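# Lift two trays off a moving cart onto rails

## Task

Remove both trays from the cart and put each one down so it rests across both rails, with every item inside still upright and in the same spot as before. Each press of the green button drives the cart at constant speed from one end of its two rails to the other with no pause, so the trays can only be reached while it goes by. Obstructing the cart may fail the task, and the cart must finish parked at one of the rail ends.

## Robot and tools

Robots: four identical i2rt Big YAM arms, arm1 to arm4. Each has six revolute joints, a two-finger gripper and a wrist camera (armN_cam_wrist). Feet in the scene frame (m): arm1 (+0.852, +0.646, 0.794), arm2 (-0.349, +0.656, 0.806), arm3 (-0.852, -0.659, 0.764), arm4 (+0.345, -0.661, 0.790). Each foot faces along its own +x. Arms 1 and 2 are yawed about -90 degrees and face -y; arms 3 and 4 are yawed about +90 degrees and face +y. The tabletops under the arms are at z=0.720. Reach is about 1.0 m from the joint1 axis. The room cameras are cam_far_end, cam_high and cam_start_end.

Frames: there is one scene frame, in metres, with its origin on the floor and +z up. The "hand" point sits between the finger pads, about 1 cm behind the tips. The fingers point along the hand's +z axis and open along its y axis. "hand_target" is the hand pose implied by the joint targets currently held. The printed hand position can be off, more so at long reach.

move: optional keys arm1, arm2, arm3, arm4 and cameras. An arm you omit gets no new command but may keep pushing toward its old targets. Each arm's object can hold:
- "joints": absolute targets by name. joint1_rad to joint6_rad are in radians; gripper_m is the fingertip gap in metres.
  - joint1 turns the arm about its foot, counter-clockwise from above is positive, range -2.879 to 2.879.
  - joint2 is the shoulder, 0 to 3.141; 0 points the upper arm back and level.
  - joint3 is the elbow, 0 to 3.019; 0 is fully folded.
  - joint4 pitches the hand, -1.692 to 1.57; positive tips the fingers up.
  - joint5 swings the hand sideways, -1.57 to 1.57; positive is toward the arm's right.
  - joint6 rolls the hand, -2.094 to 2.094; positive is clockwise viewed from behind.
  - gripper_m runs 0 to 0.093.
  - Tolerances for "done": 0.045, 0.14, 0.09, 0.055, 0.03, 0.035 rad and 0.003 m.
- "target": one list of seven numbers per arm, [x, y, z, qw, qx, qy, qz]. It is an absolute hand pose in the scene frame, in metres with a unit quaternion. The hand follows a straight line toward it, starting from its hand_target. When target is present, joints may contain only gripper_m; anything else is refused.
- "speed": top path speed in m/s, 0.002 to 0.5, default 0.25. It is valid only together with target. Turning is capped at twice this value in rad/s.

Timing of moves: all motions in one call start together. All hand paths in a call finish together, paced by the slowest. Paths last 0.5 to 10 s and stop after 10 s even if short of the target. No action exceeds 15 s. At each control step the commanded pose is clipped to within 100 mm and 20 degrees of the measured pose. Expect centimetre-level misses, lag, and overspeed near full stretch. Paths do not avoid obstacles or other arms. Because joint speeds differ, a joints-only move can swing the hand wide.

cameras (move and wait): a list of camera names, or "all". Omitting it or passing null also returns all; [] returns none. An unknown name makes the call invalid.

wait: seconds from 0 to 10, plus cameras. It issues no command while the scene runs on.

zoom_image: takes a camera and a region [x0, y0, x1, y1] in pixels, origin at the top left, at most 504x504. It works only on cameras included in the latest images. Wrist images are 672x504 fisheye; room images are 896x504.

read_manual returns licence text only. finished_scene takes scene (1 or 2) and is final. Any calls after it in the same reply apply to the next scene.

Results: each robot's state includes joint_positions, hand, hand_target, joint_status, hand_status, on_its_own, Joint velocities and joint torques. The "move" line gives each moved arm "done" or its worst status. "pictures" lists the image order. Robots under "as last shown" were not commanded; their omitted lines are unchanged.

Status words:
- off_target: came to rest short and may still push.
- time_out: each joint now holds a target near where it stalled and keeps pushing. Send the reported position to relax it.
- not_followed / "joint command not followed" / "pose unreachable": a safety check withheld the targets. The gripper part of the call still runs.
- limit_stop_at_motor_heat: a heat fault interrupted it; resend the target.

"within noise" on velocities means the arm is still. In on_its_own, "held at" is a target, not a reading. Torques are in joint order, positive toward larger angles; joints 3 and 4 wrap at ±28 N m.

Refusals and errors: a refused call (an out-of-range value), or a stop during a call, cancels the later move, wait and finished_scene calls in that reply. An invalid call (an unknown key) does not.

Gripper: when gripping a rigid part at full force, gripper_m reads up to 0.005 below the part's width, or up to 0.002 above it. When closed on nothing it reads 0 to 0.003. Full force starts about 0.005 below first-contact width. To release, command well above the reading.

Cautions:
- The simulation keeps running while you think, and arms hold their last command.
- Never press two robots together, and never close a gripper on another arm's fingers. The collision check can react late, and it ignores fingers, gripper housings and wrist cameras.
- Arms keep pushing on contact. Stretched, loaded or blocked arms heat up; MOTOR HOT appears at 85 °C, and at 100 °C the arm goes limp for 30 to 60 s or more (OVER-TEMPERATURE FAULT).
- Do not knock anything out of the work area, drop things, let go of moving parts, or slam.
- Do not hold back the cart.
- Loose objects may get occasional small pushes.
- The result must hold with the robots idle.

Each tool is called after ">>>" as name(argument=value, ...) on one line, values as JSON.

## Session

>>> move()

Scene clock: 0.00 s.
Joint torques (N m): no reading
Heat: arm1: hottest joint3_rad 37 °C; arm2: hottest joint3_rad 37 °C; arm3: hottest joint2_rad 37 °C; arm4: hottest joint3_rad 43 °C.
Joint velocities: within noise
arm1.joint_positions: joint1_rad=+0.046 joint2_rad=+0.460 joint3_rad=+1.337 joint4_rad=-1.314 joint5_rad=+0.235 joint6_rad=-0.448 gripper_m=+0.09396
arm1.joint_status: not commanded
arm1.hand: x=+0.8060 y=+0.4675 z=+1.3436 quat_wxyz=(-0.202, -0.502, -0.676, +0.500) (m; scene frame)
arm1.hand_target: x=+0.8058 y=+0.4713 z=+1.3563 quat_wxyz=(-0.210, -0.499, -0.669, +0.510) (m; scene frame)
arm1.hand_status: not commanded
arm2.joint_positions: joint1_rad=+0.074 joint2_rad=+0.453 joint3_rad=+1.391 joint4_rad=-1.371 joint5_rad=-0.285 joint6_rad=+0.284 gripper_m=+0.09396
arm2.joint_status: not commanded
arm2.hand: x=-0.2841 y=+0.5032 z=+1.3694 quat_wxyz=(-0.500, -0.602, -0.585, +0.210) (m; scene frame)
arm2.hand_target: x=-0.2842 y=+0.5069 z=+1.3795 quat_wxyz=(-0.508, -0.596, -0.582, +0.217) (m; scene frame)
arm2.hand_status: not commanded
arm3.joint_positions: joint1_rad=+0.047 joint2_rad=+0.620 joint3_rad=+1.421 joint4_rad=-1.322 joint5_rad=-0.060 joint6_rad=+0.366 gripper_m=+0.09396
arm3.joint_status: not commanded
arm3.hand: x=-0.8626 y=-0.4345 z=+1.3251 quat_wxyz=(-0.261, +0.505, -0.698, -0.435) (m; scene frame)
arm3.hand_target: x=-0.8625 y=-0.4375 z=+1.3344 quat_wxyz=(-0.266, +0.502, -0.694, -0.443) (m; scene frame)
arm3.hand_status: not commanded
arm4.joint_positions: joint1_rad=+0.060 joint2_rad=+0.621 joint3_rad=+1.345 joint4_rad=-1.359 joint5_rad=+0.061 joint6_rad=+0.383 gripper_m=+0.09396
arm4.joint_status: not commanded
arm4.hand: x=+0.3529 y=-0.4235 z=+1.3034 quat_wxyz=(-0.260, +0.503, -0.736, -0.370) (m; scene frame)
arm4.hand_target: x=+0.3531 y=-0.4257 z=+1.3131 quat_wxyz=(-0.265, +0.500, -0.733, -0.378) (m; scene frame)
arm4.hand_status: not commanded
pictures: arm1_cam_wrist, arm2_cam_wrist, arm3_cam_wrist, arm4_cam_wrist, cam_far_end, cam_high, cam_start_end

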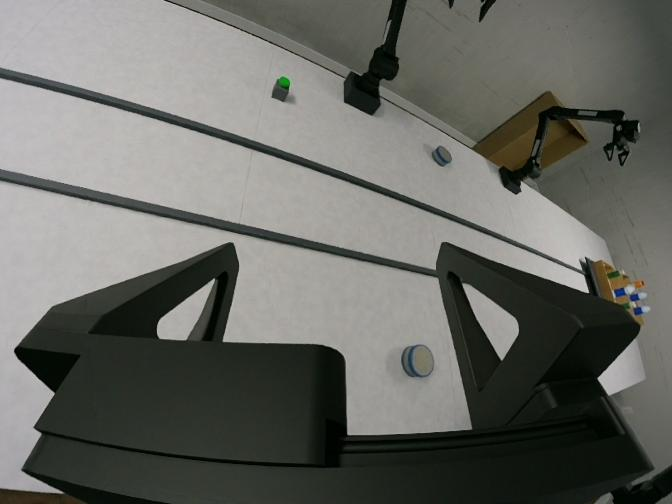

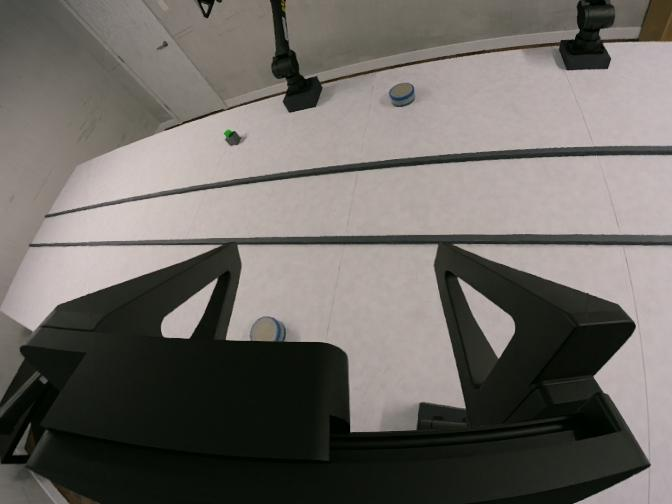

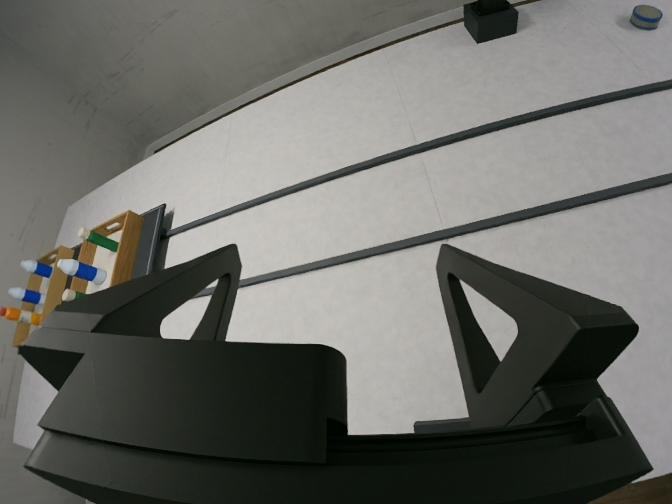

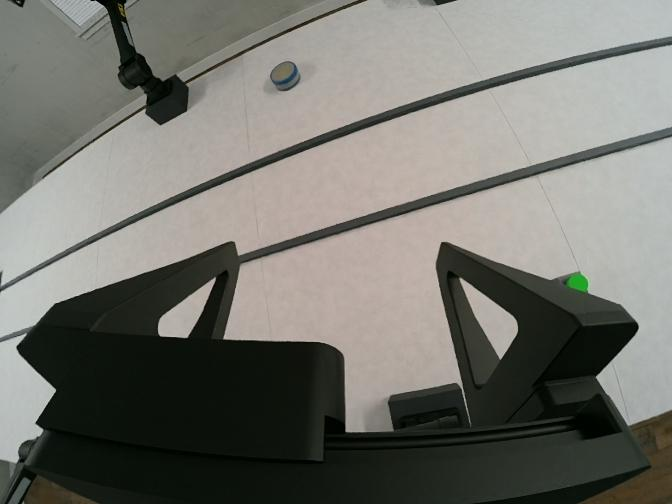

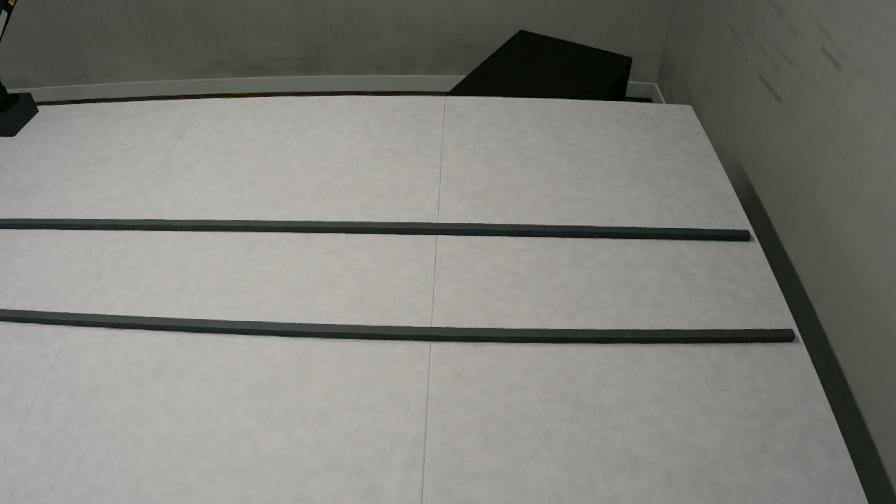

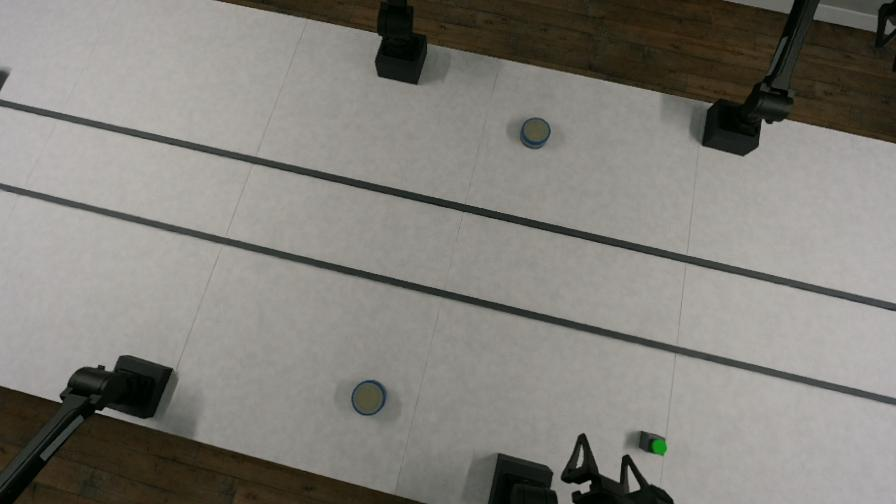

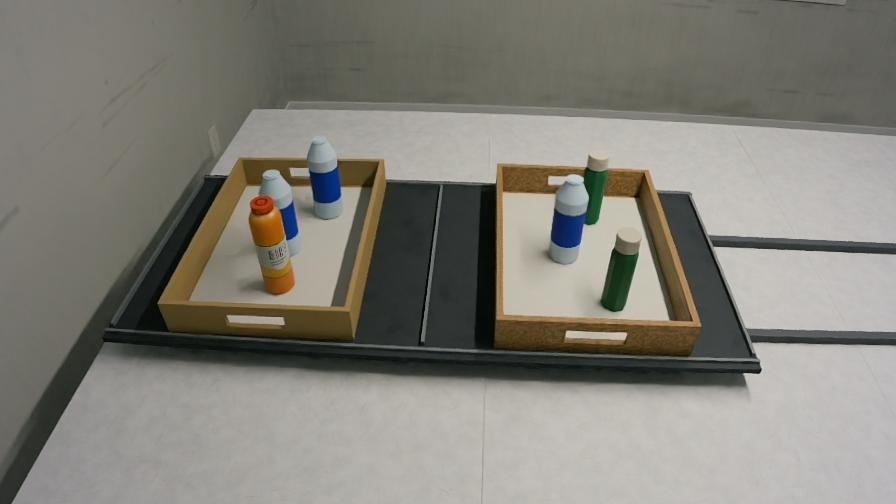

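>>> zoom_image(camera="cam_start_end", region=[470, 140, 720, 370])

>>> zoom_image(camera="cam_start_end", region=[150, 120, 400, 350])

>>> move(arm1={"target":[0.60,0.211,1.04,0,1,0,0],"joints":{"gripper_m":0.08},"speed":0.3}, arm2={"target":[-0.68,0.238,1.04,0,1,0,0],"joints":{"gripper_m":0.07},"speed":0.3}, arm3={"target":[-0.72,-0.251,1.04,0,0,1,0],"joints":{"gripper_m":0.06},"speed":0.3}, arm4={"target":[0.722,-0.446,0.86,0,-0.242,0.970,0],"joints":{"gripper_m":0.0},"speed":0.3})

Scaled by 2.016 (camera's finer frame: 1280x720).

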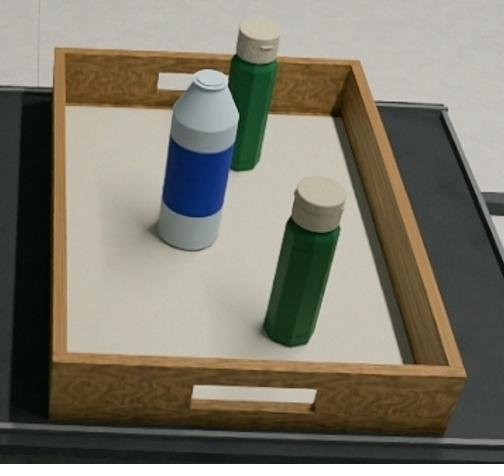

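Scaled by 2.016 (camera's finer frame: 1280x720).

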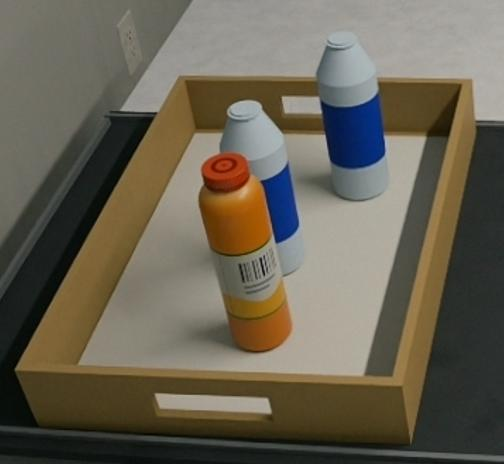

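Scene clock: 55.40 s.
Joint torques (N m): arm1=[-1.38 -15.38 13.5 -0.31 0 0.07] | arm2=[-0.79 -18.84 14.02 -0.69 0.12 0.21] | arm3=[0.21 -13.45 13.23 0.17 -0.05 0.1] | arm4=[0.09 -12.22 10.28 0.54 0.09 0.21]
Heat: arm1: hottest joint3_rad 43 °C; arm2: hottest joint3_rad 43 °C; arm3: hottest joint3_rad 39 °C; arm4: hottest joint3_rad 54 °C.
move: arm1 off_target; arm2 off_target; arm3 off_target; arm4 off_target
Joint velocities: within noise
arm1.joint_positions: joint1_rad=-0.466 joint2_rad=+1.641 joint3_rad=+1.563 joint4_rad=-1.528 joint5_rad=+0.008 joint6_rad=+1.040 gripper_m=+0.08010
arm1.joint_status: all done
arm1.hand: x=+0.6090 y=+0.2204 z=+1.0171 quat_wxyz=(+0.020, -1.000, -0.010, -0.010)
arm1.hand_target: x=+0.6005 y=+0.2119 z=+1.0399 quat_wxyz=(+0.000, -1.000, +0.000, +0.000)
arm1.hand_status: off_target (0.026 m and 2.8 deg from the pose sent, 0.448 m and 119.7 deg at the start)
arm2.joint_positions: joint1_rad=-0.655 joint2_rad=+1.743 joint3_rad=+1.653 joint4_rad=-1.526 joint5_rad=-0.015 joint6_rad=+0.883 gripper_m=+0.07007
arm2.joint_status: all done
arm2.hand: x=-0.6666 y=+0.2420 z=+1.0197 quat_wxyz=(+0.016, -1.000, -0.012, -0.014)
arm2.hand_target: x=-0.6793 y=+0.2388 z=+1.0399 quat_wxyz=(+0.000, -1.000, +0.000, +0.000)
arm2.hand_status: off_target (0.025 m and 2.8 deg from the pose sent, 0.579 m and 105.9 deg at the start)
arm3.joint_positions: joint1_rad=-0.262 joint2_rad=+1.469 joint3_rad=+1.436 joint4_rad=-1.578 joint5_rad=+0.011 joint6_rad=+1.255 gripper_m=+0.06011
arm3.joint_status: all done
arm3.hand: x=-0.7260 y=-0.2586 z=+1.0246 quat_wxyz=(+0.003, +0.011, -1.000, +0.015)
arm3.hand_target: x=-0.7202 y=-0.2515 z=+1.0398 quat_wxyz=(+0.000, +0.000, -1.000, +0.000)
arm3.hand_status: off_target (0.018 m and 2.1 deg from the pose sent, 0.368 m and 91.4 deg at the start)
arm4.joint_positions: joint1_rad=-1.032 joint2_rad=+1.574 joint3_rad=+1.036 joint4_rad=-1.057 joint5_rad=+0.006 joint6_rad=+0.018 gripper_m=+0.00033
arm4.joint_status: all done
arm4.hand: x=+0.7037 y=-0.4535 z=+0.8517 quat_wxyz=(+0.019, +0.253, -0.967, +0.004)
arm4.hand_target: x=+0.7214 y=-0.4464 z=+0.8604 quat_wxyz=(+0.000, +0.242, -0.970, +0.000)
arm4.hand_status: off_target (0.021 m and 2.6 deg from the pose sent, 0.577 m and 66.5 deg at the start)
pictures: arm1_cam_wrist, arm2_cam_wrist, arm3_cam_wrist, arm4_cam_wrist, cam_far_end, cam_high, cam_start_end

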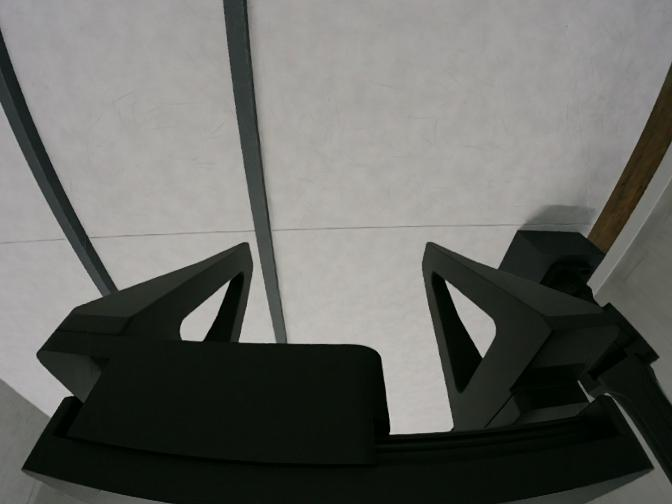

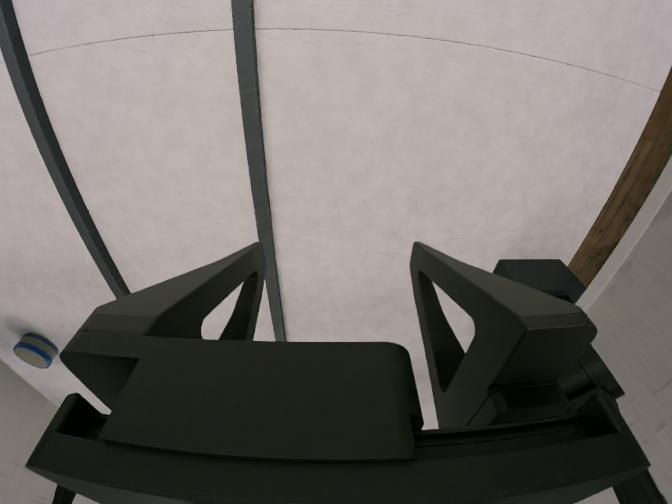

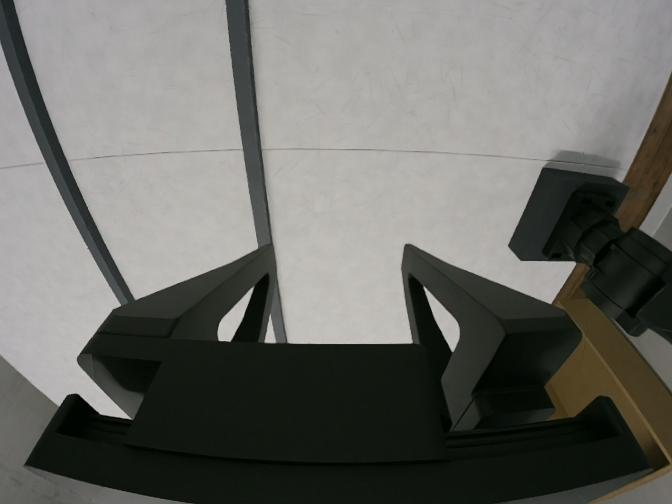

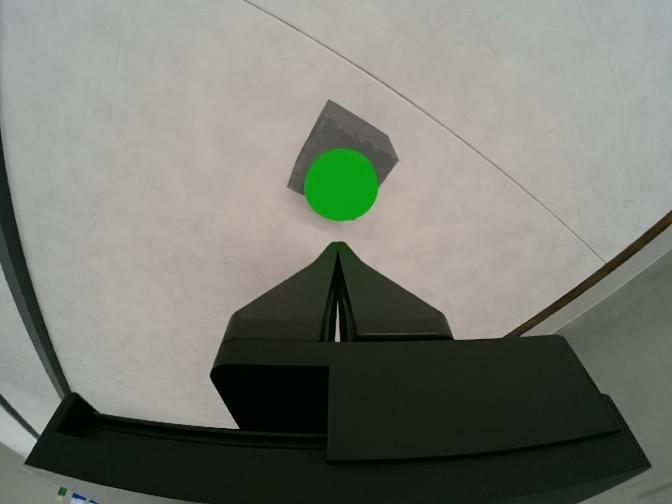

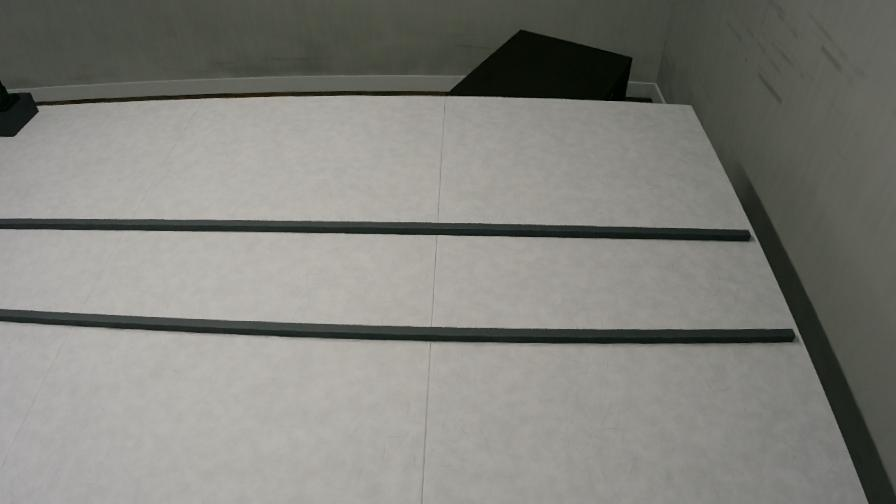

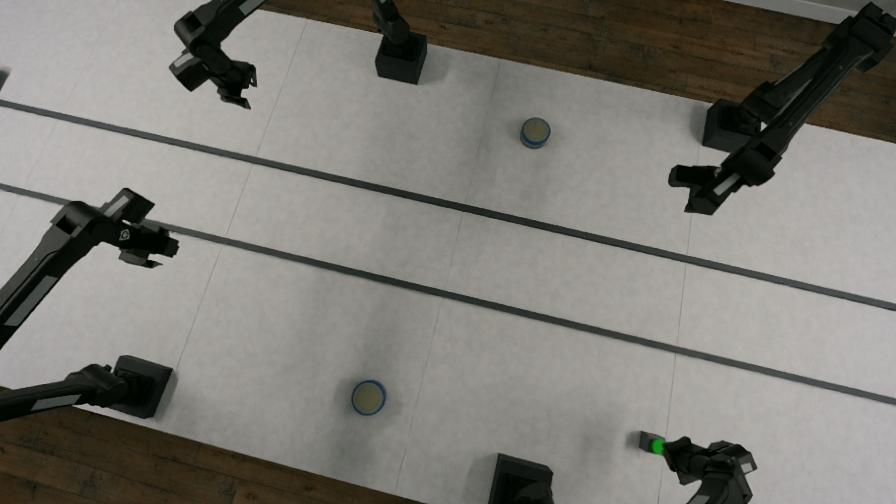

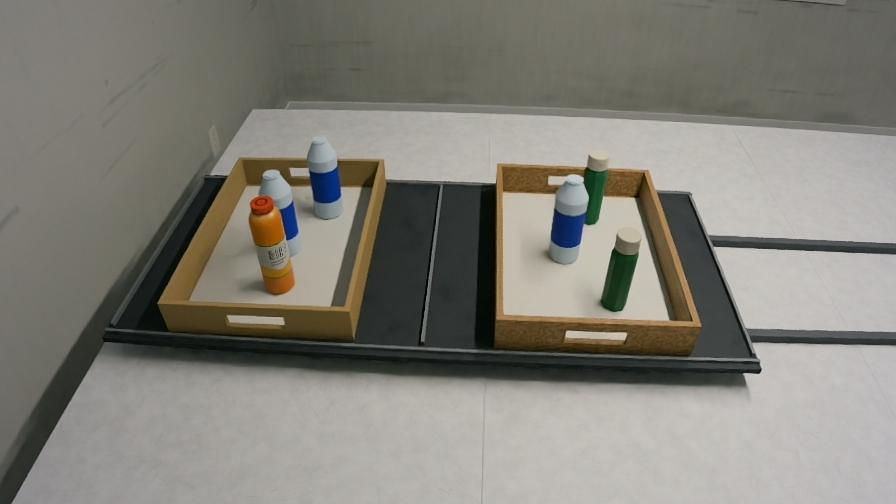

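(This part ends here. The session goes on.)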